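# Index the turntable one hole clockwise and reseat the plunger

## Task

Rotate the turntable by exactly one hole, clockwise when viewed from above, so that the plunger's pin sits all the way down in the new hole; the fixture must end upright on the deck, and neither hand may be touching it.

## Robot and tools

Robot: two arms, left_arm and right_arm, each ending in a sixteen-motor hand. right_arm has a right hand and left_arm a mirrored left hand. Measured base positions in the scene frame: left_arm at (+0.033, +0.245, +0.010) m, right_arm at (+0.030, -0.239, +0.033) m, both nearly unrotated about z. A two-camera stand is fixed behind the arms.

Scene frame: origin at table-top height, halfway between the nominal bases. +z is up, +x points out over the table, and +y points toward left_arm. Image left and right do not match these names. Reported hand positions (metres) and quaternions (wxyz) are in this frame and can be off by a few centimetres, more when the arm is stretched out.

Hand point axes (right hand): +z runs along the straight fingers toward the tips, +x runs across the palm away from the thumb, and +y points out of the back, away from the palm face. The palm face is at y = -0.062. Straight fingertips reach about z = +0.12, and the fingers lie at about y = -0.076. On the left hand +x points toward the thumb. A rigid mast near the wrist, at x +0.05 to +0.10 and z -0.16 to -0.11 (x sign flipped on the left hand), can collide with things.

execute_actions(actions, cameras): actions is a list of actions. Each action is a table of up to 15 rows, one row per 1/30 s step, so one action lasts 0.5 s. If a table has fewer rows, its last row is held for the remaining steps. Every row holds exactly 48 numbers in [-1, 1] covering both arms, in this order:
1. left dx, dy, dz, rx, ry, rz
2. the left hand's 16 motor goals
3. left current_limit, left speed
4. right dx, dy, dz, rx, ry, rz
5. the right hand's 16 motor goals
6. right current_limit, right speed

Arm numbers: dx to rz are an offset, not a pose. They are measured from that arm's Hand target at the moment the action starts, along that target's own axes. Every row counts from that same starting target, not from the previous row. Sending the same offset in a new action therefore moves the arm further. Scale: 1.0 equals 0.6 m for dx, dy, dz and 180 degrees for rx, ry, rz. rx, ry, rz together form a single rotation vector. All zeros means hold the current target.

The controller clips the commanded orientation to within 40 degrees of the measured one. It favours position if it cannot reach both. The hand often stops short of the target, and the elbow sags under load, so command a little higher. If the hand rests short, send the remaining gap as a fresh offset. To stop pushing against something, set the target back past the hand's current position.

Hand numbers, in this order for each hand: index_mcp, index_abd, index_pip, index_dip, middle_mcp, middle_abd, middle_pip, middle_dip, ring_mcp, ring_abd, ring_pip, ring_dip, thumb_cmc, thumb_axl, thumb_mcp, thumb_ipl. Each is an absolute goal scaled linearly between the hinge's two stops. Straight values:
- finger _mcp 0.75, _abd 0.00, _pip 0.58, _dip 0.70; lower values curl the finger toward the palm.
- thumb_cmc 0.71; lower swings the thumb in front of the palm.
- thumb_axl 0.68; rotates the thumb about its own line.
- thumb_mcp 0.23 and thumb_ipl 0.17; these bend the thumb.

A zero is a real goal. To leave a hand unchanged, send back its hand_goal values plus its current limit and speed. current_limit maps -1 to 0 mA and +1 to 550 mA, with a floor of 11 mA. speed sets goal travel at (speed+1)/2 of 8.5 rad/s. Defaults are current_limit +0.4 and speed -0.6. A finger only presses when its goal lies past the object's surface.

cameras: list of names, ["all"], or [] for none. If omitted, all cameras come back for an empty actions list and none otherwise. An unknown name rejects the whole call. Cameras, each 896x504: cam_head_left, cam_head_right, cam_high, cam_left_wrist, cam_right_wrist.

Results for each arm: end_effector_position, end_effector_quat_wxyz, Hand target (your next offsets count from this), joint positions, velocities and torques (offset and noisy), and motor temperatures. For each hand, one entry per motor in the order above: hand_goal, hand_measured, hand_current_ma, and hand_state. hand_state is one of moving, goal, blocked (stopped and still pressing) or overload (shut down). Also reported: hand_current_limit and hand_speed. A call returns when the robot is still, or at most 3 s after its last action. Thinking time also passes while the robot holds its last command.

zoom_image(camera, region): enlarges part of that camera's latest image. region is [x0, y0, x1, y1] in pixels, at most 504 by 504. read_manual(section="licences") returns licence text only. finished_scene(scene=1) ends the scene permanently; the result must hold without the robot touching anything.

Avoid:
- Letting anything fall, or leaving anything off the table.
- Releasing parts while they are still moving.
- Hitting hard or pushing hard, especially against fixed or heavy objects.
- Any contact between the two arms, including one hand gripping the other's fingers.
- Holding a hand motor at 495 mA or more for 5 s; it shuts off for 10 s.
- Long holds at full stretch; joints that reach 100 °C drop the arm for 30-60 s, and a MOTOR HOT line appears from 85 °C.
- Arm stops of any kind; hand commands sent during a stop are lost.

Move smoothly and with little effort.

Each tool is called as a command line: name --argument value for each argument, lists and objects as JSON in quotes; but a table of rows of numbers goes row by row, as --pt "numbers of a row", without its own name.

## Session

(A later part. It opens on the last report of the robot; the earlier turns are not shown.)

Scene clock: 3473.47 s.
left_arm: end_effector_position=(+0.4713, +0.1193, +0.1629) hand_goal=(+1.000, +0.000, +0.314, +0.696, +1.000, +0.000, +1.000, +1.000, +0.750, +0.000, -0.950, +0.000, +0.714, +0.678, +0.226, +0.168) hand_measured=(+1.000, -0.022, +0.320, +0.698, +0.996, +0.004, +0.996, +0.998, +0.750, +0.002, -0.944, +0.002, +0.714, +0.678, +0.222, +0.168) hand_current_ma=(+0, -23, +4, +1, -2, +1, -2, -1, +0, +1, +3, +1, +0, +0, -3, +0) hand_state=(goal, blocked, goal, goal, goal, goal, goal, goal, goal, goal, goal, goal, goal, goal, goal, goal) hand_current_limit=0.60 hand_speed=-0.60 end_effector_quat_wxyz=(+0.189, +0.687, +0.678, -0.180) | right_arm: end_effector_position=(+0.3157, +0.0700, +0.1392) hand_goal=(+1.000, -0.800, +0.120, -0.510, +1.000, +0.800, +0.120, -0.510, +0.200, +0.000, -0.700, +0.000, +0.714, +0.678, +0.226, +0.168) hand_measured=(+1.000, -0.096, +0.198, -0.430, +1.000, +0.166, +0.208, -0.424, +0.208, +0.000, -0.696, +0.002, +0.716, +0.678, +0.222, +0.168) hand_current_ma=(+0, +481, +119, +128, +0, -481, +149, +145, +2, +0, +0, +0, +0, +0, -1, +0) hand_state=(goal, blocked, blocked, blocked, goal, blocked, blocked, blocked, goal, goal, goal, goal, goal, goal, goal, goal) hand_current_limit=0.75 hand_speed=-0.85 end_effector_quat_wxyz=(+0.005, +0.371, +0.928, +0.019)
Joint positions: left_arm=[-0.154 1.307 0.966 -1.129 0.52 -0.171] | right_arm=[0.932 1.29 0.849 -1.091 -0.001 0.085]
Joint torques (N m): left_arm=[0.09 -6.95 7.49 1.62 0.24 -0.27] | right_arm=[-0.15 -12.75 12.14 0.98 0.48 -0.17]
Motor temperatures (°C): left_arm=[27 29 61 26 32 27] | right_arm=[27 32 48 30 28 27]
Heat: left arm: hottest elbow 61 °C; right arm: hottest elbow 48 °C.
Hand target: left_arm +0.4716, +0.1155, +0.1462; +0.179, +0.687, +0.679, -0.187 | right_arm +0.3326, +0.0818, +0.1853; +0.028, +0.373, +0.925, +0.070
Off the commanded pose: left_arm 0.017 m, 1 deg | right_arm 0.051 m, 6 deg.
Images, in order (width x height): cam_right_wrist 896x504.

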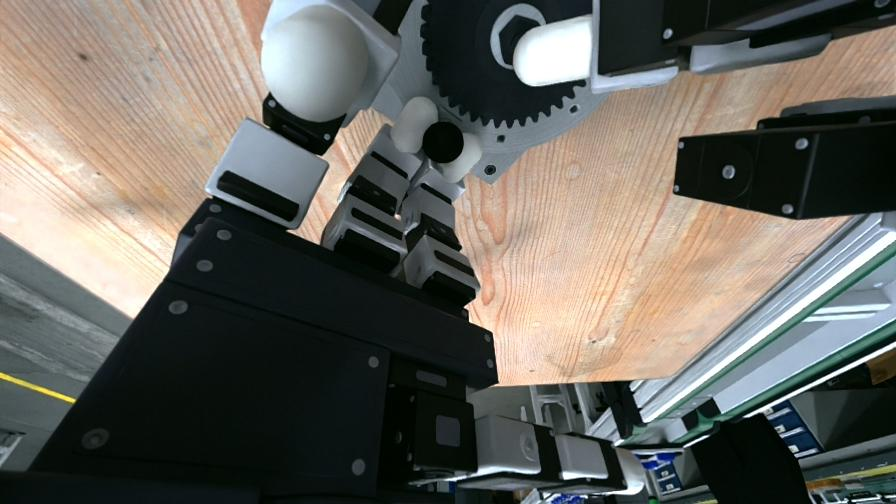

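execute_actions --actions '[[[-0.012,0.002,0.012,0,0,0, 1,0,0.314,0.696, 1,0,1,1, 0.75,0,-0.95,0, 0.714,0.678,0.226,0.168, 0.6,-0.6, 0,0,0,0,0,0, 1,-0.8,0.12,-0.51, 1,0.8,0.12,-0.51, 0.2,0,-0.7,0, 0.714,0.678,0.226,0.168, 0.75,-0.85],[-0.025,0.003,0.024,0,0,0, 1,0,0.314,0.696, 1,0,1,1, 0.75,0,-0.95,0, 0.714,0.678,0.226,0.168, 0.6,-0.6, 0,0,0,0,0,0, 1,-0.8,0.12,-0.51, 1,0.8,0.12,-0.51, 0.2,0,-0.7,0, 0.714,0.678,0.226,0.168, 0.75,-0.85]]]' --cameras '["cam_right_wrist"]'

zoom_image --camera "cam_right_wrist" --region '[360, 0, 660, 200]'

Scene clock: 3491.97 s.
left_arm: end_effector_position=(+0.4732, +0.0926, +0.1630) hand_goal=(+1.000, +0.000, +0.314, +0.696, +1.000, +0.000, +1.000, +1.000, +0.750, +0.000, -0.950, +0.000, +0.714, +0.678, +0.226, +0.168) hand_measured=(+1.000, -0.038, +0.310, +0.696, +0.996, +0.004, +0.996, +0.998, +0.750, +0.002, -0.944, +0.002, +0.714, +0.678, +0.222, +0.168) hand_current_ma=(+0, -51, -1, +0, -2, +1, -2, -1, +0, +1, +3, +1, +0, +0, -3, +0) hand_state=(goal, blocked, goal, goal, goal, goal, goal, goal, goal, goal, goal, goal, goal, goal, goal, goal) hand_current_limit=0.60 hand_speed=-0.60 end_effector_quat_wxyz=(+0.197, +0.692, +0.670, -0.182) | right_arm: end_effector_position=(+0.3157, +0.0700, +0.1392) hand_goal=(+1.000, -0.800, +0.120, -0.510, +1.000, +0.800, +0.120, -0.510, +0.200, +0.000, -0.700, +0.000, +0.714, +0.678, +0.226, +0.168) hand_measured=(+1.000, -0.096, +0.198, -0.430, +1.000, +0.166, +0.208, -0.424, +0.208, +0.000, -0.696, +0.002, +0.716, +0.678, +0.222, +0.168) hand_current_ma=(+0, +481, +119, +128, +0, -481, +149, +145, +2, +0, +0, +0, +0, +0, -1, +0) hand_state=(goal, blocked, blocked, blocked, goal, blocked, blocked, blocked, goal, goal, goal, goal, goal, goal, goal, goal) hand_current_limit=0.75 hand_speed=-0.85 end_effector_quat_wxyz=(+0.005, +0.371, +0.928, +0.019)
Joint positions: left_arm=[-0.217 1.315 0.966 -1.077 0.526 -0.23] | right_arm=[0.932 1.29 0.849 -1.091 -0.001 0.085]
Joint torques (N m): left_arm=[0.44 -6.59 7.49 1.42 0.08 -0.29] | right_arm=[-0.15 -12.75 12.14 0.99 0.49 -0.18]
Motor temperatures (°C): left_arm=[27 30 59 26 31 27] | right_arm=[27 32 50 30 29 27]
Heat: left arm: hottest elbow 59 °C; right arm: hottest elbow 50 °C.
Hand target: left_arm +0.4731, +0.0953, +0.1412; +0.179, +0.687, +0.679, -0.187 | right_arm +0.3326, +0.0818, +0.1853; +0.028, +0.373, +0.925, +0.070
Off the commanded pose: left_arm 0.022 m, 2 deg | right_arm 0.051 m, 6 deg.
Images, in order (width x height): cam_right_wrist 896x504.

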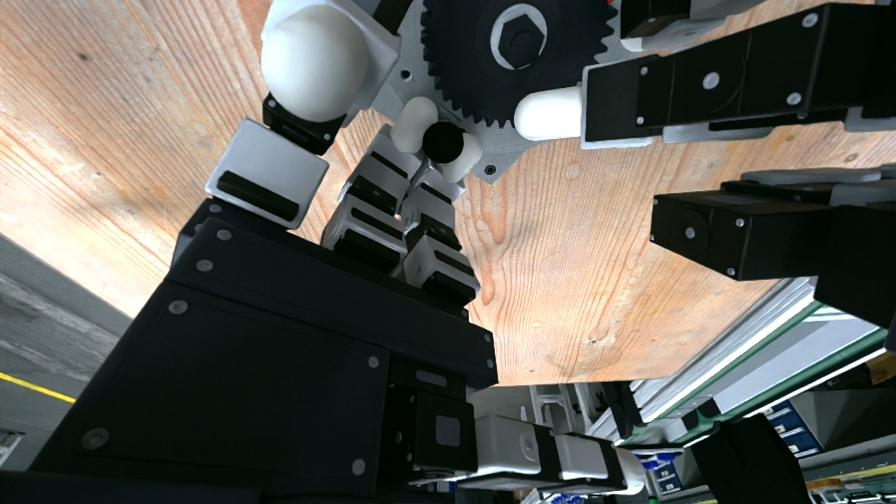

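Scaled by 1.680.

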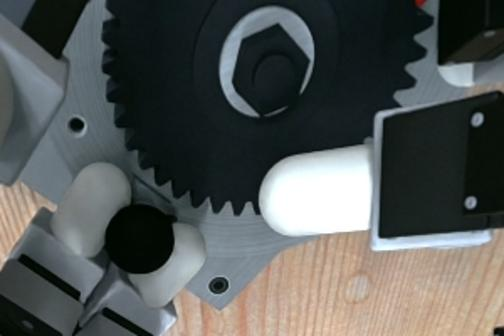

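execute_actions --actions '[[[0,0,0,0,0,0, 1,0,0.314,0.696, 1,0,1,1, 0.75,0,-0.95,0, 0.714,0.678,0.226,0.168, 0.6,-0.6, 0,-0.01,0.02,0.01,0,0, 1,-0.7,0.16,-0.46, 1,0.7,0.16,-0.46, 0.2,0,-0.7,0, 0.714,0.678,0.226,0.168, 0.7,-0.85],[0,0,0,0,0,0, 1,0,0.314,0.696, 1,0,1,1, 0.75,0,-0.95,0, 0.714,0.678,0.226,0.168, 0.6,-0.6, 0,-0.016,0.03,0.016,0,0, 1,-0.6,0.19,-0.43, 1,0.6,0.19,-0.43, 0.2,0,-0.7,0, 0.714,0.678,0.226,0.168, 0.6,-0.85]],[[0,0,0,0,0,0, 1,0,0.314,0.696, 1,0,1,1, 0.75,0,-0.95,0, 0.714,0.678,0.226,0.168, 0.6,-0.6, 0,-0.015,0.025,0.016,0,0, 1,-0.5,0.22,-0.4, 1,0.5,0.22,-0.4, 0.2,0,-0.7,0, 0.714,0.678,0.226,0.168, 0.5,-0.85]]]' --cameras '["cam_right_wrist"]'

zoom_image --camera "cam_right_wrist" --region '[370, 80, 490, 200]'

Scene clock: 3510.83 s.
left_arm: end_effector_position=(+0.4732, +0.0927, +0.1629) hand_goal=(+1.000, +0.000, +0.314, +0.696, +1.000, +0.000, +1.000, +1.000, +0.750, +0.000, -0.950, +0.000, +0.714, +0.678, +0.226, +0.168) hand_measured=(+1.000, -0.038, +0.310, +0.696, +0.996, +0.004, +0.996, +0.998, +0.750, +0.002, -0.944, +0.002, +0.714, +0.678, +0.222, +0.168) hand_current_ma=(+0, -51, -1, +0, -2, +1, -2, -1, +0, +1, +3, +1, +0, +0, -3, +0) hand_state=(goal, blocked, goal, goal, goal, goal, goal, goal, goal, goal, goal, goal, goal, goal, goal, goal) hand_current_limit=0.60 hand_speed=-0.60 end_effector_quat_wxyz=(+0.197, +0.691, +0.671, -0.182) | right_arm: end_effector_position=(+0.3144, +0.0683, +0.1367) hand_goal=(+1.000, -0.500, +0.220, -0.400, +1.000, +0.500, +0.220, -0.400, +0.200, +0.000, -0.700, +0.000, +0.714, +0.678, +0.226, +0.168) hand_measured=(+1.000, -0.096, +0.222, -0.394, +1.000, +0.166, +0.228, -0.390, +0.208, +0.000, -0.696, +0.002, +0.716, +0.678, +0.222, +0.168) hand_current_ma=(+0, +412, +0, +2, +0, -412, +2, +3, +2, +0, +0, +0, +0, +0, -1, +0) hand_state=(goal, blocked, goal, goal, goal, blocked, goal, goal, goal, goal, goal, goal, goal, goal, goal, goal) hand_current_limit=0.50 hand_speed=-0.85 end_effector_quat_wxyz=(+0.004, +0.371, +0.929, +0.014)
Joint positions: left_arm=[-0.217 1.315 0.966 -1.077 0.526 -0.231] | right_arm=[0.932 1.293 0.847 -1.097 -0.001 0.085]
Joint torques (N m): left_arm=[0.5 -6.77 7.47 1.4 0.08 -0.29] | right_arm=[-0.21 -8.18 10.69 0.16 0.13 -0.18]
Motor temperatures (°C): left_arm=[27 30 57 26 31 27] | right_arm=[27 32 50 30 29 27]
Heat: left arm: hottest elbow 57 °C; right arm: hottest elbow 50 °C.
Hand target: left_arm +0.4731, +0.0953, +0.1412; +0.179, +0.687, +0.679, -0.187 | right_arm +0.3227, +0.0716, +0.1503; +0.009, +0.374, +0.927, +0.023
Off the commanded pose: left_arm 0.022 m, 2 deg | right_arm 0.016 m, 1 deg.
Images, in order (width x height): cam_right_wrist 896x504.

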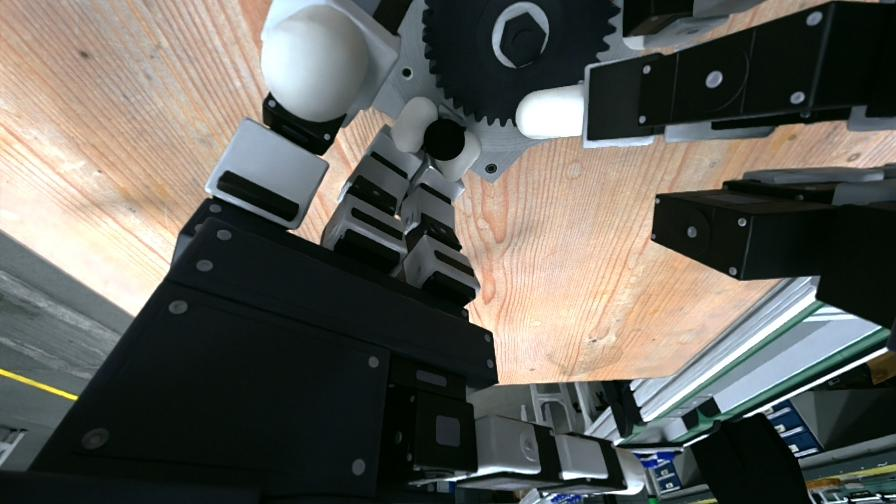

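Scaled by 4.200.

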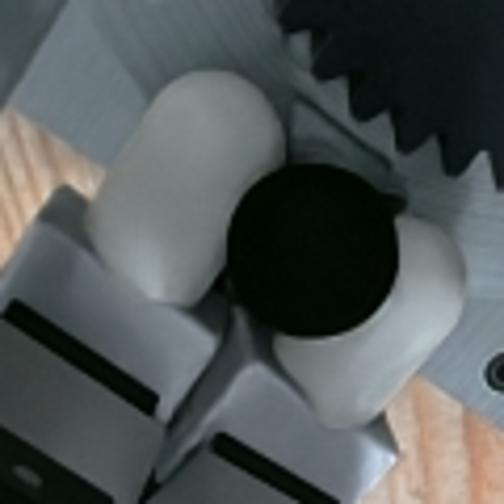

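execute_actions --actions '[]'

zoom_image --camera "cam_right_wrist" --region '[360, 0, 660, 200]'

Scene clock: 3531.77 s.
left_arm: end_effector_position=(+0.4732, +0.0927, +0.1629) hand_goal=(+1.000, +0.000, +0.314, +0.696, +1.000, +0.000, +1.000, +1.000, +0.750, +0.000, -0.950, +0.000, +0.714, +0.678, +0.226, +0.168) hand_measured=(+1.000, -0.038, +0.310, +0.696, +0.996, +0.004, +0.996, +0.998, +0.750, +0.002, -0.944, +0.002, +0.714, +0.678, +0.222, +0.168) hand_current_ma=(+0, -51, -1, +0, -2, +1, -2, -1, +0, +1, +3, +1, +0, +0, -3, +0) hand_state=(goal, blocked, goal, goal, goal, goal, goal, goal, goal, goal, goal, goal, goal, goal, goal, goal) hand_current_limit=0.60 hand_speed=-0.60 end_effector_quat_wxyz=(+0.197, +0.691, +0.671, -0.182) | right_arm: end_effector_position=(+0.3144, +0.0683, +0.1367) hand_goal=(+1.000, -0.500, +0.220, -0.400, +1.000, +0.500, +0.220, -0.400, +0.200, +0.000, -0.700, +0.000, +0.714, +0.678, +0.226, +0.168) hand_measured=(+1.000, -0.096, +0.222, -0.394, +1.000, +0.166, +0.228, -0.390, +0.208, +0.000, -0.696, +0.002, +0.716, +0.678, +0.222, +0.168) hand_current_ma=(+0, +413, +0, +2, +0, -412, +2, +3, +2, +0, +0, +0, +0, +0, -1, +0) hand_state=(goal, blocked, goal, goal, goal, blocked, goal, goal, goal, goal, goal, goal, goal, goal, goal, goal) hand_current_limit=0.50 hand_speed=-0.85 end_effector_quat_wxyz=(+0.004, +0.371, +0.929, +0.014)
Joint positions: left_arm=[-0.217 1.315 0.966 -1.077 0.526 -0.231] | right_arm=[0.932 1.293 0.847 -1.097 -0.001 0.085]
Joint velocities: within noise
Joint torques (N m): left_arm=[0.44 -6.77 7.46 1.43 0.08 -0.3] | right_arm=[-0.21 -8.18 10.69 0.16 0.13 -0.18]
Motor temperatures (°C): left_arm=[27 29 56 26 31 27] | right_arm=[27 32 48 30 28 27]
Heat: left arm: hottest elbow 56 °C; right arm: hottest elbow 48 °C.
Hand target: left_arm +0.4731, +0.0953, +0.1412; +0.179, +0.687, +0.679, -0.187 | right_arm +0.3227, +0.0716, +0.1503; +0.009, +0.374, +0.927, +0.023
Off the commanded pose: left_arm 0.022 m, 2 deg | right_arm 0.016 m, 1 deg.

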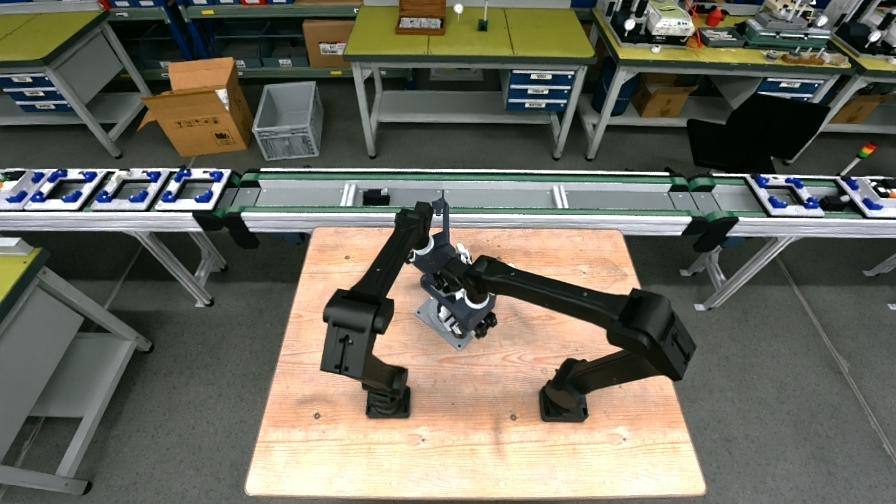

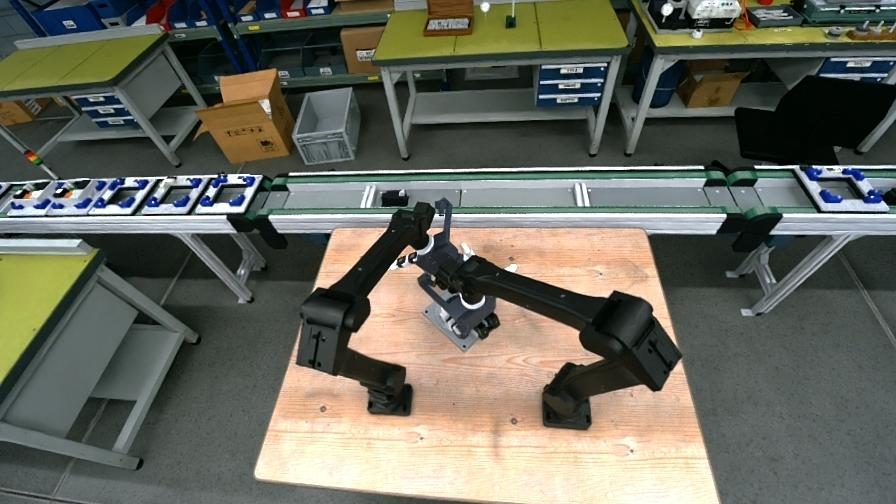

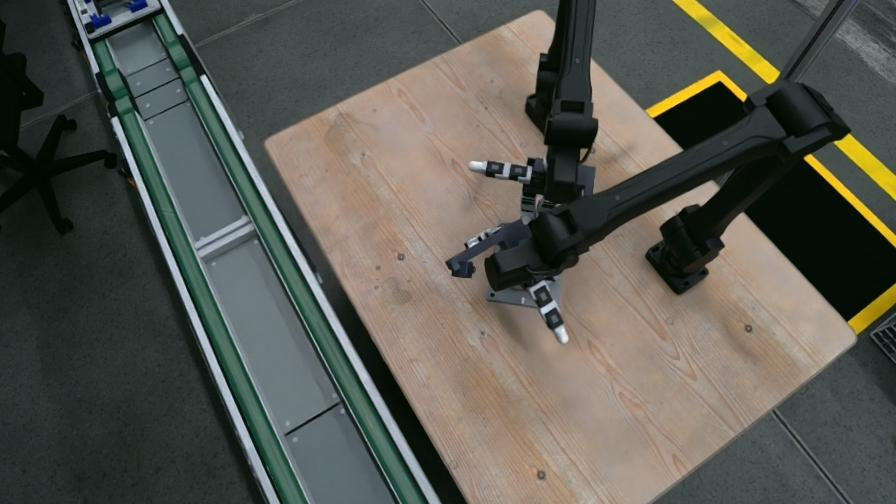

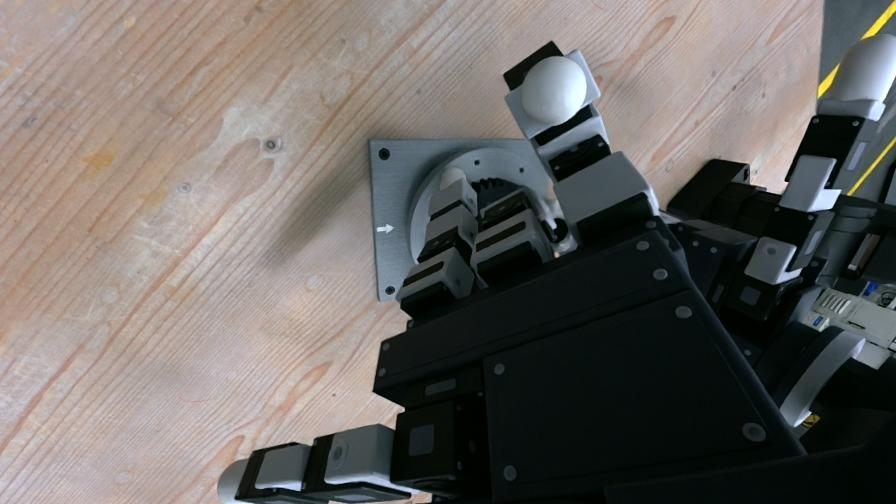

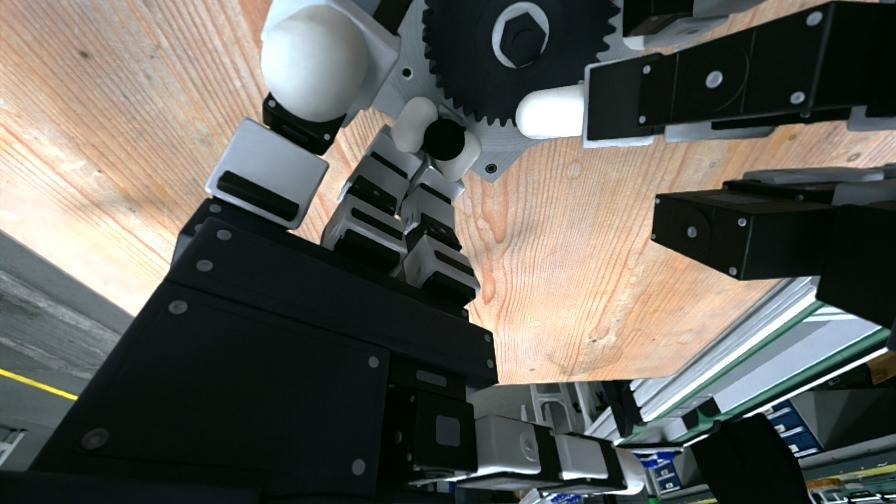

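Scaled by 1.680.

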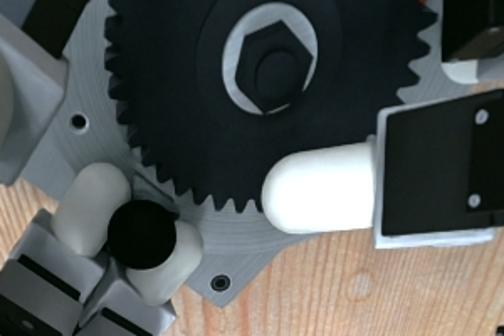

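execute_actions --actions '[[[0,0,0,0,0,0,1,0,0.314,0.696,1,0,1,1,0.75,0,-0.95,0,0.714,0.678,0.226,0.168,0.6,-0.6,0,0,0,0,0,0,1,0.09,0.24,-0.35,1,-0.09,0.24,-0.35,0.2,0,-0.7,0,0.714,0.678,0.226,0.168,0.4,-0.7]],[[0,0,0,0,0,0,1,0,0.314,0.696,1,0,1,1,0.75,0,-0.95,0,0.714,0.678,0.226,0.168,0.6,-0.6,0,0,0,0,0,0,1,0.09,0.24,-0.35,1,-0.09,0.24,-0.35,0.2,0,-0.7,0,0.714,0.678,0.226,0.168,0.4,-0.7]]]' --cameras '["cam_right_wrist"]'

zoom_image --camera "cam_right_wrist" --region '[370, 80, 490, 200]'

Scene clock: 3538.13 s.
left_arm: end_effector_position=(+0.4732, +0.0927, +0.1629) hand_goal=(+1.000, +0.000, +0.314, +0.696, +1.000, +0.000, +1.000, +1.000, +0.750, +0.000, -0.950, +0.000, +0.714, +0.678, +0.226, +0.168) hand_measured=(+1.000, -0.038, +0.310, +0.696, +0.996, +0.004, +0.996, +0.998, +0.750, +0.002, -0.944, +0.002, +0.714, +0.678, +0.222, +0.168) hand_current_ma=(+0, -51, -1, +0, -2, +1, -2, -1, +0, +1, +3, +1, +0, +0, -3, +0) hand_state=(goal, blocked, goal, goal, goal, goal, goal, goal, goal, goal, goal, goal, goal, goal, goal, goal) hand_current_limit=0.60 hand_speed=-0.60 end_effector_quat_wxyz=(+0.197, +0.691, +0.671, -0.182) | right_arm: end_effector_position=(+0.3137, +0.0675, +0.1369) hand_goal=(+1.000, +0.090, +0.240, -0.350, +1.000, -0.090, +0.240, -0.350, +0.200, +0.000, -0.700, +0.000, +0.714, +0.678, +0.226, +0.168) hand_measured=(+0.996, +0.086, +0.238, -0.352, +0.998, -0.086, +0.238, -0.352, +0.208, +0.000, -0.696, +0.002, +0.716, +0.678, +0.222, +0.168) hand_current_ma=(-1, +0, +0, +0, +0, +0, +0, +0, +2, +0, +0, +0, +0, +0, -1, +0) hand_state=(goal, goal, goal, goal, goal, goal, goal, goal, goal, goal, goal, goal, goal, goal, goal, goal) hand_current_limit=0.40 hand_speed=-0.70 end_effector_quat_wxyz=(+0.003, +0.371, +0.929, +0.012)
Joint positions: left_arm=[-0.217 1.315 0.966 -1.077 0.526 -0.231] | right_arm=[0.932 1.291 0.847 -1.102 -0.001 0.085]
Joint torques (N m): left_arm=[0.5 -6.59 7.45 1.42 0.08 -0.3] | right_arm=[-0.21 -8 10.66 0.31 0.15 -0.18]
Motor temperatures (°C): left_arm=[27 29 55 26 31 27] | right_arm=[27 32 48 30 28 27]
Heat: left arm: hottest elbow 55 °C; right arm: hottest elbow 48 °C.
Hand target: left_arm +0.4731, +0.0953, +0.1412; +0.179, +0.687, +0.679, -0.187 | right_arm +0.3227, +0.0716, +0.1503; +0.009, +0.374, +0.927, +0.023
Off the commanded pose: left_arm 0.022 m, 2 deg | right_arm 0.017 m, 1 deg.
Images, in order (width x height): cam_right_wrist 896x504.

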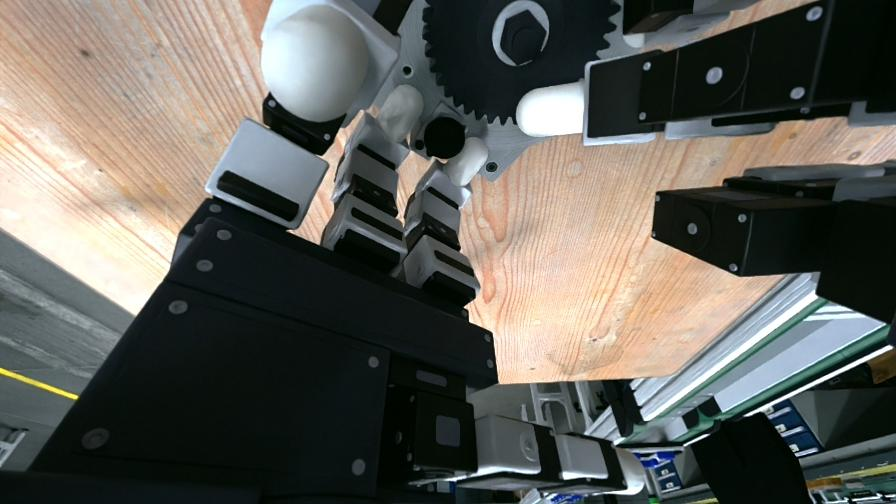

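Scaled by 4.200.

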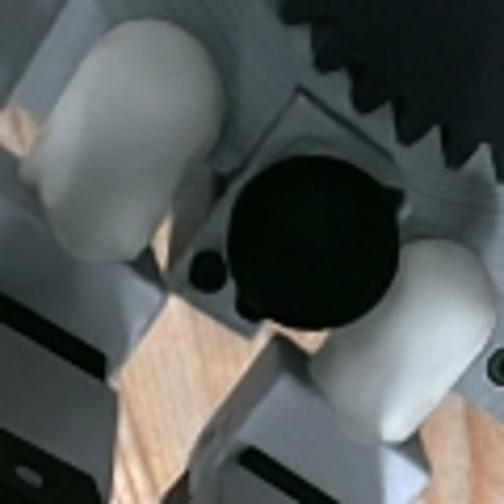

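execute_actions --actions '[[[0,0,0,0,0,0,1,0,0.314,0.696,1,0,1,1,0.75,0,-0.95,0,0.714,0.678,0.226,0.168,0.6,-0.6,0,0,0,0,0,0,1,0.09,0.24,-0.35,1,-0.19,0.24,-0.35,0.2,0,-0.7,0,0.714,0.678,0.226,0.168,0.4,-0.7]]]' --cameras '["cam_right_wrist"]'

zoom_image --camera "cam_right_wrist" --region '[370, 80, 490, 200]'

Scene clock: 3547.63 s.
left_arm: end_effector_position=(+0.4732, +0.0927, +0.1629) hand_goal=(+1.000, +0.000, +0.314, +0.696, +1.000, +0.000, +1.000, +1.000, +0.750, +0.000, -0.950, +0.000, +0.714, +0.678, +0.226, +0.168) hand_measured=(+1.000, -0.038, +0.310, +0.696, +0.996, +0.004, +0.996, +0.998, +0.750, +0.002, -0.944, +0.002, +0.714, +0.678, +0.222, +0.168) hand_current_ma=(+0, -51, -1, +0, -2, +1, -2, -1, +0, +1, +3, +1, +0, +0, -3, +0) hand_state=(goal, blocked, goal, goal, goal, goal, goal, goal, goal, goal, goal, goal, goal, goal, goal, goal) hand_current_limit=0.60 hand_speed=-0.60 end_effector_quat_wxyz=(+0.197, +0.691, +0.671, -0.182) | right_arm: end_effector_position=(+0.3137, +0.0675, +0.1369) hand_goal=(+1.000, +0.090, +0.240, -0.350, +1.000, -0.190, +0.240, -0.350, +0.200, +0.000, -0.700, +0.000, +0.714, +0.678, +0.226, +0.168) hand_measured=(+0.996, +0.086, +0.238, -0.352, +0.998, -0.186, +0.238, -0.352, +0.208, +0.000, -0.696, +0.002, +0.716, +0.678, +0.222, +0.168) hand_current_ma=(-1, +0, +0, +0, +0, +0, +0, +0, +2, +0, +0, +0, +0, +0, -1, +0) hand_state=(goal, goal, goal, goal, goal, goal, goal, goal, goal, goal, goal, goal, goal, goal, goal, goal) hand_current_limit=0.40 hand_speed=-0.70 end_effector_quat_wxyz=(+0.003, +0.371, +0.929, +0.012)
Joint positions: left_arm=[-0.217 1.315 0.966 -1.077 0.526 -0.231] | right_arm=[0.932 1.291 0.847 -1.102 -0.001 0.085]
Joint torques (N m): left_arm=[0.5 -6.71 7.46 1.42 0.08 -0.29] | right_arm=[-0.21 -8.06 10.7 0.31 0.15 -0.18]
Motor temperatures (°C): left_arm=[27 29 55 26 31 27] | right_arm=[27 32 47 30 28 27]
Heat: left arm: hottest elbow 55 °C; right arm: hottest elbow 47 °C.
Hand target: left_arm +0.4731, +0.0953, +0.1412; +0.179, +0.687, +0.679, -0.187 | right_arm +0.3227, +0.0716, +0.1503; +0.009, +0.374, +0.927, +0.023
Off the commanded pose: left_arm 0.022 m, 2 deg | right_arm 0.017 m, 1 deg.
Images, in order (width x height): cam_right_wrist 896x504.

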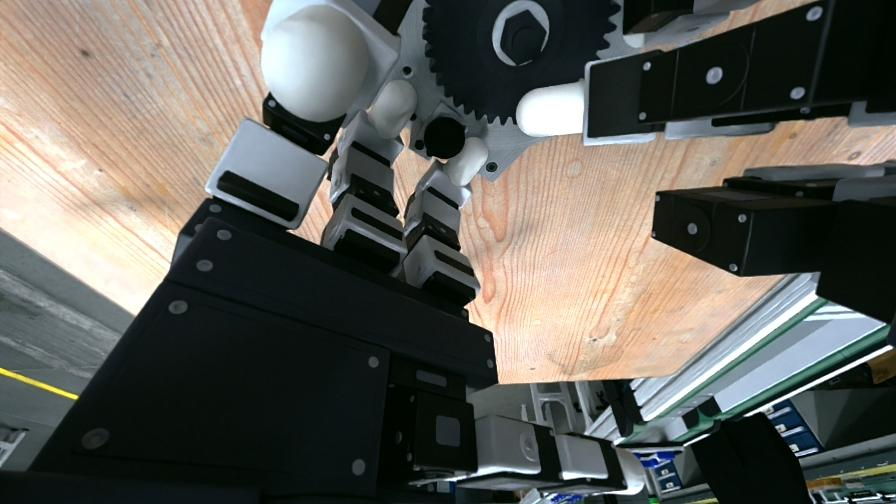

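Scaled by 4.200.

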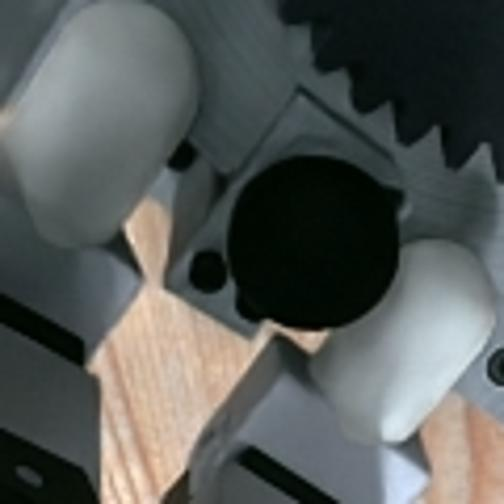

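execute_actions --actions '[[[0,0,0,0,0,0,1,0,0.314,0.696,1,0,1,1,0.75,0,-0.95,0,0.714,0.678,0.226,0.168,0.6,-0.6,0,0,0,0,0,0,1,0.2,0.24,-0.35,1,-0.19,0.24,-0.35,0.2,0,-0.7,0,0.714,0.678,0.226,0.168,0.4,-0.7]]]' --cameras '["cam_right_wrist"]'

zoom_image --camera "cam_right_wrist" --region '[370, 80, 490, 200]'

zoom_image --camera "cam_right_wrist" --region '[360, 0, 660, 200]'

Scene clock: 3552.77 s.
left_arm: end_effector_position=(+0.4732, +0.0927, +0.1629) hand_goal=(+1.000, +0.000, +0.314, +0.696, +1.000, +0.000, +1.000, +1.000, +0.750, +0.000, -0.950, +0.000, +0.714, +0.678, +0.226, +0.168) hand_measured=(+1.000, -0.038, +0.310, +0.696, +0.996, +0.004, +0.996, +0.998, +0.750, +0.002, -0.944, +0.002, +0.714, +0.678, +0.222, +0.168) hand_current_ma=(+0, -51, -1, +0, -2, +1, -2, -1, +0, +1, +3, +1, +0, +0, -3, +0) hand_state=(goal, blocked, goal, goal, goal, goal, goal, goal, goal, goal, goal, goal, goal, goal, goal, goal) hand_current_limit=0.60 hand_speed=-0.60 end_effector_quat_wxyz=(+0.197, +0.691, +0.671, -0.182) | right_arm: end_effector_position=(+0.3137, +0.0675, +0.1369) hand_goal=(+1.000, +0.200, +0.240, -0.350, +1.000, -0.190, +0.240, -0.350, +0.200, +0.000, -0.700, +0.000, +0.714, +0.678, +0.226, +0.168) hand_measured=(+0.996, +0.196, +0.238, -0.352, +0.998, -0.186, +0.238, -0.352, +0.208, +0.000, -0.696, +0.002, +0.716, +0.678, +0.222, +0.168) hand_current_ma=(-1, -1, +0, +0, +0, +0, +0, +0, +2, +0, +0, +0, +0, +0, -1, +0) hand_state=(goal, goal, goal, goal, goal, goal, goal, goal, goal, goal, goal, goal, goal, goal, goal, goal) hand_current_limit=0.40 hand_speed=-0.70 end_effector_quat_wxyz=(+0.003, +0.371, +0.929, +0.012)
Joint positions: left_arm=[-0.217 1.315 0.966 -1.077 0.526 -0.231] | right_arm=[0.932 1.291 0.847 -1.102 -0.001 0.085]
Joint torques (N m): left_arm=[0.5 -6.71 7.47 1.43 0.08 -0.29] | right_arm=[-0.26 -8 10.7 0.31 0.15 -0.18]
Motor temperatures (°C): left_arm=[27 29 55 26 31 27] | right_arm=[27 32 47 30 28 27]
Heat: left arm: hottest elbow 55 °C; right arm: hottest elbow 47 °C.
Hand target: left_arm +0.4731, +0.0953, +0.1412; +0.179, +0.687, +0.679, -0.187 | right_arm +0.3227, +0.0716, +0.1503; +0.009, +0.374, +0.927, +0.023
Off the commanded pose: left_arm 0.022 m, 2 deg | right_arm 0.017 m, 1 deg.
Images, in order (width x height): cam_right_wrist 896x504.

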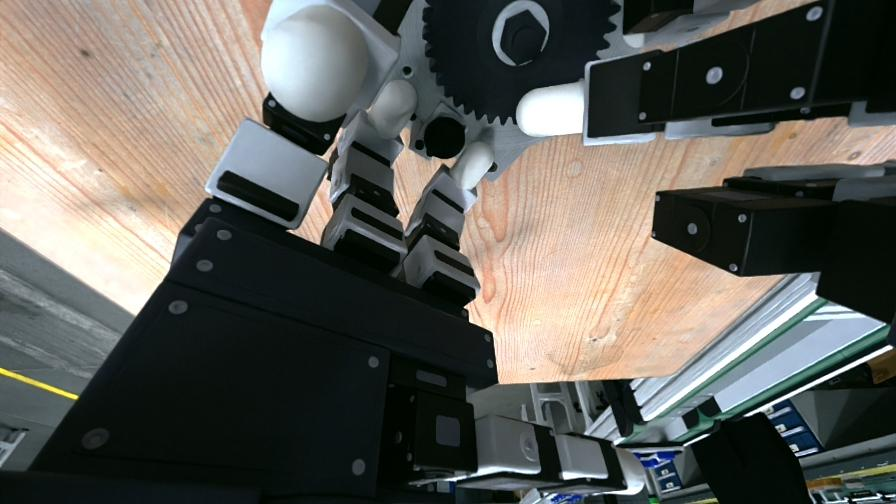

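Scaled by 4.200.

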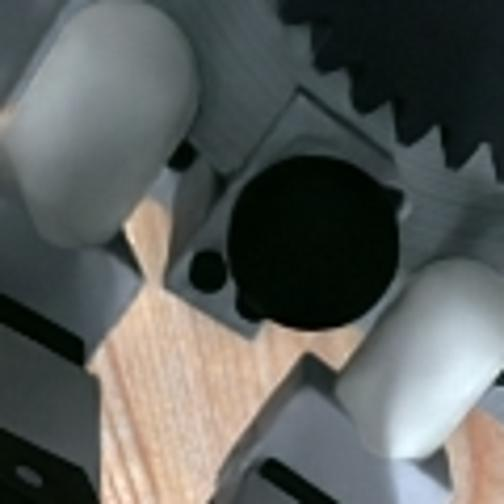

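Scaled by 1.680.

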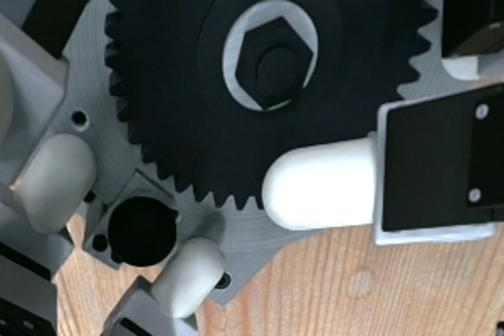

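execute_actions --actions '[[[-0.0083,0,-0.0144,0,0,0,1,0,0.314,0.696,1,0,1,1,0.75,0,-0.95,0,0.714,0.678,0.226,0.168,0.6,-0.6,0,0,0,0,0,0,1,0.2,0.24,-0.35,1,-0.19,0.24,-0.35,0.2,0,-0.7,0,0.714,0.678,0.226,0.168,0.4,-0.7]],[[-0.0087,-0.0025,0.005,0,0,0,1,0,0.314,0.696,1,0,1,1,0.75,0,-0.95,0,0.714,0.678,0.226,0.168,0.6,-0.6,0,0,0,0,0,0,1,0.2,0.24,-0.35,1,-0.19,0.24,-0.35,0.2,0,-0.7,0,0.714,0.678,0.226,0.168,0.4,-0.7]]]' --cameras '["cam_right_wrist"]'

zoom_image --camera "cam_right_wrist" --region '[360, 0, 660, 200]'

Scene clock: 3566.33 s.
left_arm: end_effector_position=(+0.4723, +0.0930, +0.1622) hand_goal=(+1.000, +0.000, +0.314, +0.696, +1.000, +0.000, +1.000, +1.000, +0.750, +0.000, -0.950, +0.000, +0.714, +0.678, +0.226, +0.168) hand_measured=(+0.996, -0.038, +0.308, +0.694, +0.996, +0.004, +0.996, +0.998, +0.750, +0.002, -0.944, +0.002, +0.714, +0.678, +0.222, +0.168) hand_current_ma=(-2, -52, -4, -1, -2, +1, -2, -1, +0, +1, +3, +1, +0, +0, -3, +0) hand_state=(goal, blocked, goal, goal, goal, goal, goal, goal, goal, goal, goal, goal, goal, goal, goal, goal) hand_current_limit=0.60 hand_speed=-0.60 end_effector_quat_wxyz=(+0.195, +0.687, +0.675, -0.184) | right_arm: end_effector_position=(+0.3137, +0.0675, +0.1369) hand_goal=(+1.000, +0.200, +0.240, -0.350, +1.000, -0.190, +0.240, -0.350, +0.200, +0.000, -0.700, +0.000, +0.714, +0.678, +0.226, +0.168) hand_measured=(+0.996, +0.196, +0.238, -0.352, +0.998, -0.186, +0.238, -0.352, +0.208, +0.000, -0.696, +0.002, +0.716, +0.678, +0.222, +0.168) hand_current_ma=(-1, -1, +0, +0, +0, +0, +0, +0, +2, +0, +0, +0, +0, +0, -1, +0) hand_state=(goal, goal, goal, goal, goal, goal, goal, goal, goal, goal, goal, goal, goal, goal, goal, goal) hand_current_limit=0.40 hand_speed=-0.70 end_effector_quat_wxyz=(+0.003, +0.371, +0.929, +0.012)
Joint positions: left_arm=[-0.218 1.315 0.966 -1.078 0.526 -0.243] | right_arm=[0.932 1.291 0.847 -1.102 -0.001 0.085]
Joint torques (N m): left_arm=[-0.03 -7.59 8.81 0.9 0.01 -0.3] | right_arm=[-0.21 -8 10.69 0.31 0.16 -0.18]
Heat: left arm: hottest elbow 54 °C; right arm: hottest elbow 46 °C.
Hand target: left_arm +0.4716, +0.0893, +0.1512; +0.179, +0.687, +0.679, -0.187 | right_arm +0.3227, +0.0716, +0.1503; +0.009, +0.374, +0.927, +0.023
Off the commanded pose: left_arm 0.012 m, 2 deg | right_arm 0.017 m, 1 deg.
Images, in order (width x height): cam_right_wrist 896x504.

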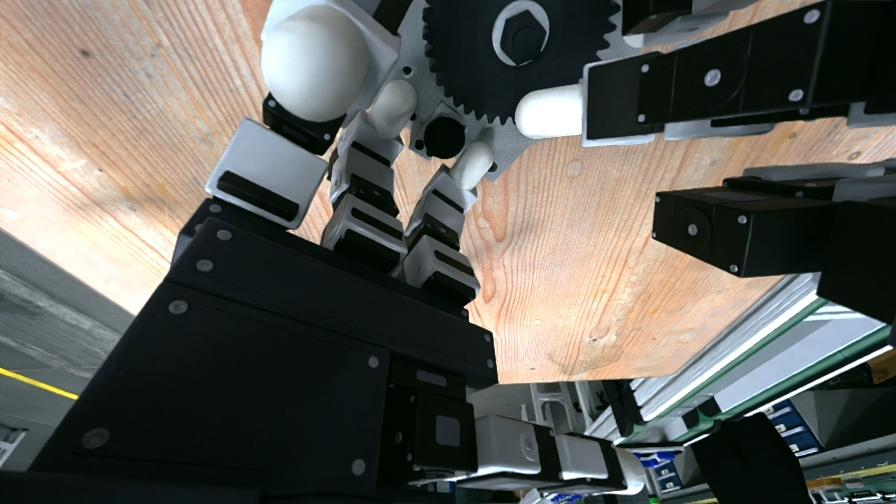

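Scaled by 1.680.

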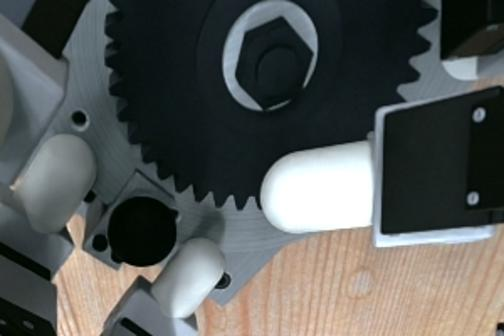

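execute_actions --actions '[[[-0.0087,-0.0025,0.005,0,0,0,1,0,0.314,0.696,1,0,1,1,0.75,0,-0.95,0,0.714,0.678,0.226,0.168,0.6,-0.6,0,0,0,0,0,0,1,0.2,0.24,-0.35,1,-0.19,0.24,-0.35,0.2,0,-0.7,0,0.714,0.678,0.226,0.168,0.4,-0.7]]]'

Scene clock: 3569.03 s.
left_arm: end_effector_position=(+0.4712, +0.0920, +0.1610) hand_goal=(+1.000, +0.000, +0.314, +0.696, +1.000, +0.000, +1.000, +1.000, +0.750, +0.000, -0.950, +0.000, +0.714, +0.678, +0.226, +0.168) hand_measured=(+0.996, -0.042, +0.302, +0.690, +0.996, +0.004, +0.996, +0.998, +0.750, +0.002, -0.944, +0.002, +0.714, +0.678, +0.222, +0.168) hand_current_ma=(-2, -57, -10, -3, -2, +1, -2, -1, +0, +1, +3, +1, +0, +0, -3, +0) hand_state=(goal, blocked, goal, goal, goal, goal, goal, goal, goal, goal, goal, goal, goal, goal, goal, goal) hand_current_limit=0.60 hand_speed=-0.60 end_effector_quat_wxyz=(+0.190, +0.687, +0.678, -0.181) | right_arm: end_effector_position=(+0.3137, +0.0675, +0.1369) hand_goal=(+1.000, +0.200, +0.240, -0.350, +1.000, -0.190, +0.240, -0.350, +0.200, +0.000, -0.700, +0.000, +0.714, +0.678, +0.226, +0.168) hand_measured=(+0.996, +0.196, +0.238, -0.352, +0.998, -0.186, +0.238, -0.352, +0.208, +0.000, -0.696, +0.002, +0.716, +0.678, +0.222, +0.168) hand_current_ma=(-1, -1, +0, +0, +0, +0, +0, +0, +2, +0, +0, +0, +0, +0, -1, +0) hand_state=(goal, goal, goal, goal, goal, goal, goal, goal, goal, goal, goal, goal, goal, goal, goal, goal) hand_current_limit=0.40 hand_speed=-0.70 end_effector_quat_wxyz=(+0.003, +0.371, +0.929, +0.012)
Joint positions: left_arm=[-0.227 1.315 0.966 -1.078 0.514 -0.257] | right_arm=[0.932 1.291 0.847 -1.102 -0.001 0.085]
Joint torques (N m): left_arm=[-0.73 -7.88 8.65 1.22 0.12 -0.32] | right_arm=[-0.21 -8 10.69 0.31 0.15 -0.18]
Heat: left arm: hottest elbow 54 °C; right arm: hottest elbow 46 °C.
Hand target: left_arm +0.4700, +0.0833, +0.1512; +0.179, +0.687, +0.679, -0.187 | right_arm +0.3227, +0.0716, +0.1503; +0.009, +0.374, +0.927, +0.023
Off the commanded pose: left_arm 0.013 m, 1 deg | right_arm 0.017 m, 1 deg.

execute_actions --actions '[[[-0.0058,-0.0017,0.0033,0,0,0,1,0,0.314,0.696,1,0,1,1,0.75,0,-0.95,0,0.714,0.678,0.226,0.168,0.6,-0.6,0,0,0,0,0,0,1,0.2,0.24,-0.35,1,-0.19,0.24,-0.35,0.2,0,-0.7,0,0.714,0.678,0.226,0.168,0.4,-0.7]]]' --cameras '["cam_right_wrist"]'

Scene clock: 3572.77 s.
left_arm: end_effector_position=(+0.4710, +0.0922, +0.1611) hand_goal=(+1.000, +0.000, +0.314, +0.696, +1.000, +0.000, +1.000, +1.000, +0.750, +0.000, -0.950, +0.000, +0.714, +0.678, +0.226, +0.168) hand_measured=(+0.998, -0.042, +0.300, +0.690, +0.996, +0.004, +0.996, +0.998, +0.750, +0.002, -0.944, +0.002, +0.714, +0.678, +0.222, +0.168) hand_current_ma=(-1, -57, -12, -4, -2, +1, -2, -1, +0, +1, +3, +1, +0, +0, -3, +0) hand_state=(goal, blocked, goal, goal, goal, goal, goal, goal, goal, goal, goal, goal, goal, goal, goal, goal) hand_current_limit=0.60 hand_speed=-0.60 end_effector_quat_wxyz=(+0.189, +0.684, +0.681, -0.180) | right_arm: end_effector_position=(+0.3137, +0.0675, +0.1369) hand_goal=(+1.000, +0.200, +0.240, -0.350, +1.000, -0.190, +0.240, -0.350, +0.200, +0.000, -0.700, +0.000, +0.714, +0.678, +0.226, +0.168) hand_measured=(+0.996, +0.196, +0.238, -0.352, +0.998, -0.186, +0.238, -0.352, +0.208, +0.000, -0.696, +0.002, +0.716, +0.678, +0.222, +0.168) hand_current_ma=(-1, -1, +0, +0, +0, +0, +0, +0, +2, +0, +0, +0, +0, +0, -1, +0) hand_state=(goal, goal, goal, goal, goal, goal, goal, goal, goal, goal, goal, goal, goal, goal, goal, goal) hand_current_limit=0.40 hand_speed=-0.70 end_effector_quat_wxyz=(+0.003, +0.371, +0.929, +0.012)
Joint positions: left_arm=[-0.23 1.313 0.966 -1.077 0.509 -0.27] | right_arm=[0.932 1.291 0.847 -1.102 -0.001 0.085]
Joint torques (N m): left_arm=[-1.38 -7.71 8.57 1.36 0.22 -0.32] | right_arm=[-0.21 -8.06 10.69 0.31 0.16 -0.18]
Heat: left arm: hottest elbow 54 °C; right arm: hottest elbow 46 °C.
Hand target: left_arm +0.4690, +0.0793, +0.1513; +0.179, +0.687, +0.679, -0.187 | right_arm +0.3227, +0.0716, +0.1503; +0.009, +0.374, +0.927, +0.023
Off the commanded pose: left_arm 0.016 m, 1 deg | right_arm 0.017 m, 1 deg.
Images, in order (width x height): cam_right_wrist 896x504.

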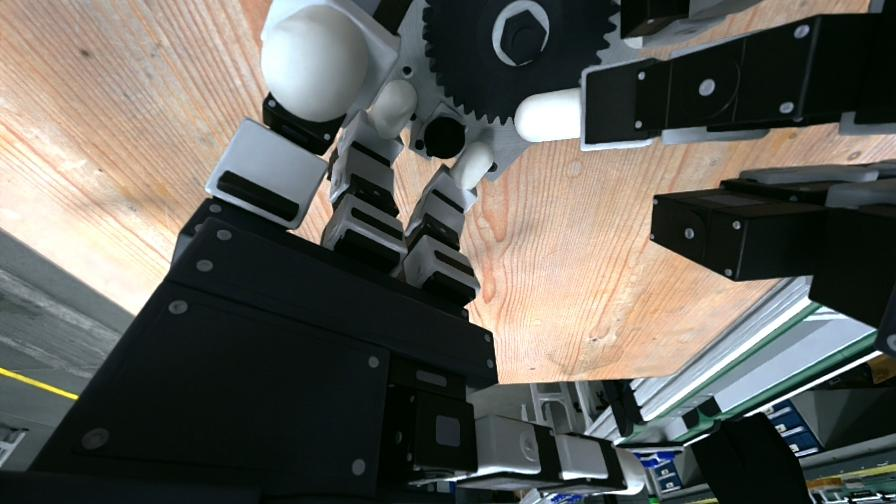

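execute_actions --actions '[[[-0.0058,-0.0017,0.0033,0,0,0,1,0,0.314,0.696,1,0,1,1,0.75,0,-0.95,0,0.714,0.678,0.226,0.168,0.6,-0.6,0,0,0,0,0,0,1,0.2,0.24,-0.35,1,-0.19,0.24,-0.35,0.2,0,-0.7,0,0.714,0.678,0.226,0.168,0.4,-0.7]]]'

execute_actions --actions '[[[-0.0058,-0.0017,0.0033,0,0,0,1,0,0.314,0.696,1,0,1,1,0.75,0,-0.95,0,0.714,0.678,0.226,0.168,0.6,-0.6,0,0,0,0,0,0,1,0.2,0.24,-0.35,1,-0.19,0.24,-0.35,0.2,0,-0.7,0,0.714,0.678,0.226,0.168,0.4,-0.7]]]' --cameras '["cam_right_wrist"]'

Scene clock: 3578.40 s.
left_arm: end_effector_position=(+0.4710, +0.0898, +0.1616) hand_goal=(+1.000, +0.000, +0.314, +0.696, +1.000, +0.000, +1.000, +1.000, +0.750, +0.000, -0.950, +0.000, +0.714, +0.678, +0.226, +0.168) hand_measured=(+1.000, -0.038, +0.300, +0.688, +0.996, +0.004, +0.996, +0.998, +0.750, +0.002, -0.944, +0.002, +0.714, +0.678, +0.222, +0.168) hand_current_ma=(+0, -51, -14, -5, -2, +1, -2, -1, +0, +1, +3, +1, +0, +0, -3, +0) hand_state=(goal, blocked, goal, goal, goal, goal, goal, goal, goal, goal, goal, goal, goal, goal, goal, goal) hand_current_limit=0.60 hand_speed=-0.60 end_effector_quat_wxyz=(+0.189, +0.684, +0.682, -0.178) | right_arm: end_effector_position=(+0.3137, +0.0675, +0.1369) hand_goal=(+1.000, +0.200, +0.240, -0.350, +1.000, -0.190, +0.240, -0.350, +0.200, +0.000, -0.700, +0.000, +0.714, +0.678, +0.226, +0.168) hand_measured=(+0.996, +0.196, +0.238, -0.352, +0.998, -0.186, +0.238, -0.352, +0.208, +0.000, -0.696, +0.002, +0.716, +0.678, +0.222, +0.168) hand_current_ma=(-1, -1, +0, +0, +0, +0, +0, +0, +2, +0, +0, +0, +0, +0, -1, +0) hand_state=(goal, goal, goal, goal, goal, goal, goal, goal, goal, goal, goal, goal, goal, goal, goal, goal) hand_current_limit=0.40 hand_speed=-0.70 end_effector_quat_wxyz=(+0.003, +0.371, +0.929, +0.012)
Joint positions: left_arm=[-0.24 1.311 0.966 -1.07 0.503 -0.282] | right_arm=[0.932 1.291 0.847 -1.102 -0.001 0.085]
Joint torques (N m): left_arm=[-1.55 -7.77 8.5 1.39 0.36 -0.33] | right_arm=[-0.21 -8.06 10.7 0.31 0.16 -0.18]
Heat: left arm: hottest elbow 54 °C; right arm: hottest elbow 46 °C.
Hand target: left_arm +0.4679, +0.0754, +0.1513; +0.179, +0.687, +0.679, -0.187 | right_arm +0.3227, +0.0716, +0.1503; +0.009, +0.374, +0.927, +0.023
Off the commanded pose: left_arm 0.018 m, 2 deg | right_arm 0.017 m, 1 deg.

Scene clock: 3579.20 s.
left_arm: end_effector_position=(+0.4700, +0.0858, +0.1628) hand_goal=(+1.000, +0.000, +0.314, +0.696, +1.000, +0.000, +1.000, +1.000, +0.750, +0.000, -0.950, +0.000, +0.714, +0.678, +0.226, +0.168) hand_measured=(+1.000, -0.026, +0.300, +0.688, +0.996, +0.004, +0.996, +0.998, +0.750, +0.002, -0.944, +0.002, +0.714, +0.678, +0.222, +0.168) hand_current_ma=(+0, -27, -14, -5, -2, +1, -2, -1, +0, +1, +3, +1, +0, +0, -3, +0) hand_state=(goal, blocked, goal, goal, goal, goal, goal, goal, goal, goal, goal, goal, goal, goal, goal, goal) hand_current_limit=0.60 hand_speed=-0.60 end_effector_quat_wxyz=(+0.189, +0.685, +0.682, -0.176) | right_arm: end_effector_position=(+0.3137, +0.0675, +0.1369) hand_goal=(+1.000, +0.200, +0.240, -0.350, +1.000, -0.190, +0.240, -0.350, +0.200, +0.000, -0.700, +0.000, +0.714, +0.678, +0.226, +0.168) hand_measured=(+0.996, +0.196, +0.238, -0.352, +0.998, -0.186, +0.238, -0.352, +0.208, +0.000, -0.696, +0.002, +0.716, +0.678, +0.222, +0.168) hand_current_ma=(-1, -1, +0, +0, +0, +0, +0, +0, +2, +0, +0, +0, +0, +0, -1, +0) hand_state=(goal, goal, goal, goal, goal, goal, goal, goal, goal, goal, goal, goal, goal, goal, goal, goal) hand_current_limit=0.40 hand_speed=-0.70 end_effector_quat_wxyz=(+0.003, +0.371, +0.929, +0.012)
Joint positions: left_arm=[-0.252 1.308 0.966 -1.066 0.498 -0.294] | right_arm=[0.932 1.291 0.847 -1.102 -0.001 0.085]
Joint torques (N m): left_arm=[-1.55 -7.59 8.44 1.43 0.44 -0.33] | right_arm=[-0.21 -8 10.69 0.31 0.15 -0.18]
Heat: left arm: hottest elbow 54 °C; right arm: hottest elbow 46 °C.
Hand target: left_arm +0.4668, +0.0714, +0.1513; +0.179, +0.687, +0.679, -0.187 | right_arm +0.3227, +0.0716, +0.1503; +0.009, +0.374, +0.927, +0.023
Off the commanded pose: left_arm 0.019 m, 2 deg | right_arm 0.017 m, 1 deg.
Images, in order (width x height): cam_right_wrist 896x504.

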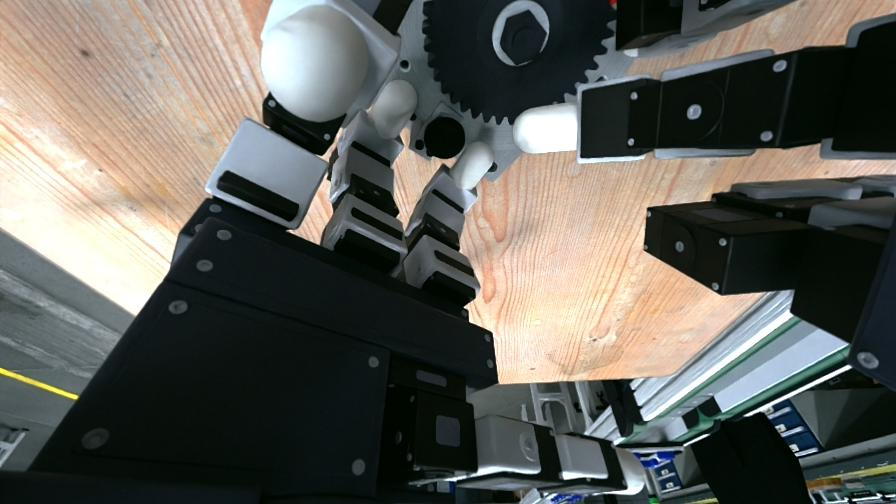

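zoom_image --camera "cam_right_wrist" --region '[360, 0, 660, 200]'

Scaled by 1.680.

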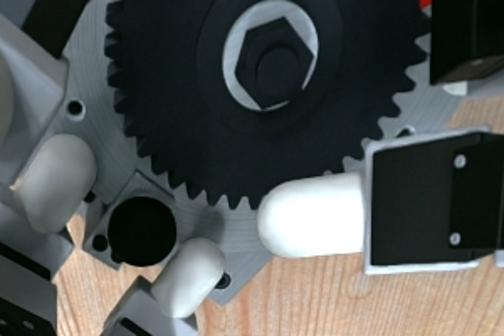

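execute_actions --actions '[[[-0.0058,-0.0017,0.0033,0,0,0,1,0,0.314,0.696,1,0,1,1,0.75,0,-0.95,0,0.714,0.678,0.226,0.168,0.6,-0.6,0,0,0,0,0,0,1,0.2,0.24,-0.35,1,-0.19,0.24,-0.35,0.2,0,-0.7,0,0.714,0.678,0.226,0.168,0.4,-0.7]]]' --cameras '["cam_right_wrist"]'

zoom_image --camera "cam_right_wrist" --region '[360, 0, 660, 200]'

Scene clock: 3588.93 s.
left_arm: end_effector_position=(+0.4695, +0.0822, +0.1635) hand_goal=(+1.000, +0.000, +0.314, +0.696, +1.000, +0.000, +1.000, +1.000, +0.750, +0.000, -0.950, +0.000, +0.714, +0.678, +0.226, +0.168) hand_measured=(+1.000, -0.016, +0.300, +0.688, +0.996, +0.004, +0.996, +0.998, +0.750, +0.002, -0.944, +0.002, +0.714, +0.678, +0.222, +0.168) hand_current_ma=(+0, -13, -15, -5, -2, +1, -2, -1, +0, +1, +3, +1, +0, +0, -3, +0) hand_state=(goal, goal, goal, goal, goal, goal, goal, goal, goal, goal, goal, goal, goal, goal, goal, goal) hand_current_limit=0.60 hand_speed=-0.60 end_effector_quat_wxyz=(+0.189, +0.685, +0.682, -0.175) | right_arm: end_effector_position=(+0.3137, +0.0675, +0.1369) hand_goal=(+1.000, +0.200, +0.240, -0.350, +1.000, -0.190, +0.240, -0.350, +0.200, +0.000, -0.700, +0.000, +0.714, +0.678, +0.226, +0.168) hand_measured=(+0.996, +0.196, +0.238, -0.352, +0.998, -0.186, +0.238, -0.352, +0.208, +0.000, -0.696, +0.002, +0.716, +0.678, +0.222, +0.168) hand_current_ma=(-1, -1, +0, +0, +0, +0, +0, +0, +2, +0, +0, +0, +0, +0, -1, +0) hand_state=(goal, goal, goal, goal, goal, goal, goal, goal, goal, goal, goal, goal, goal, goal, goal, goal) hand_current_limit=0.40 hand_speed=-0.70 end_effector_quat_wxyz=(+0.003, +0.371, +0.929, +0.012)
Joint positions: left_arm=[-0.263 1.307 0.966 -1.06 0.495 -0.306] | right_arm=[0.932 1.291 0.847 -1.102 -0.001 0.085]
Joint torques (N m): left_arm=[-1.55 -7.53 8.39 1.46 0.49 -0.33] | right_arm=[-0.21 -8 10.7 0.31 0.15 -0.18]
Heat: left arm: hottest elbow 54 °C; right arm: hottest elbow 46 °C.
Hand target: left_arm +0.4658, +0.0674, +0.1514; +0.179, +0.687, +0.679, -0.187 | right_arm +0.3227, +0.0716, +0.1503; +0.009, +0.374, +0.927, +0.023
Off the commanded pose: left_arm 0.020 m, 2 deg | right_arm 0.017 m, 1 deg.
Images, in order (width x height): cam_right_wrist 896x504.

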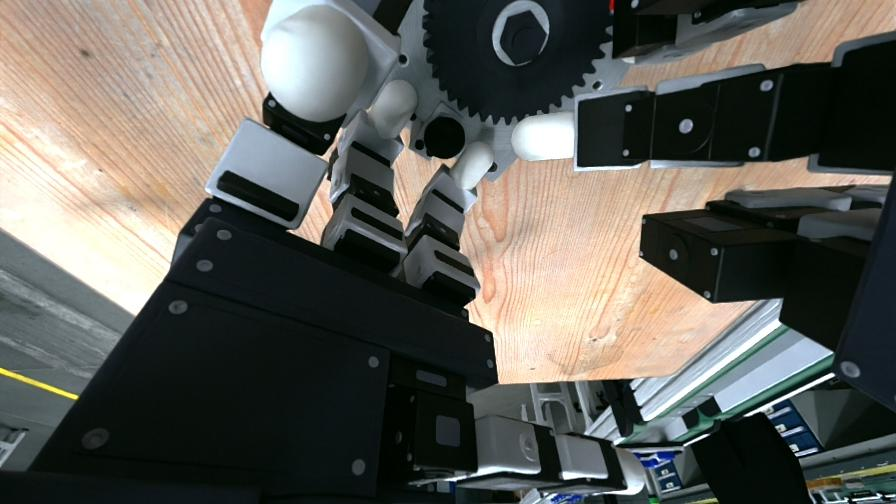

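Scaled by 1.680.

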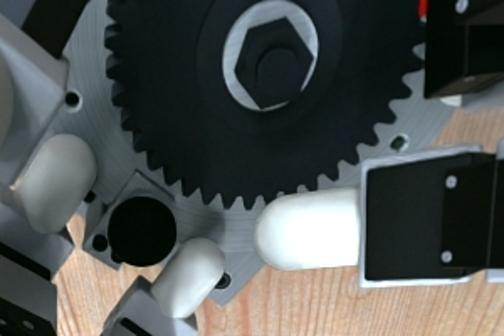

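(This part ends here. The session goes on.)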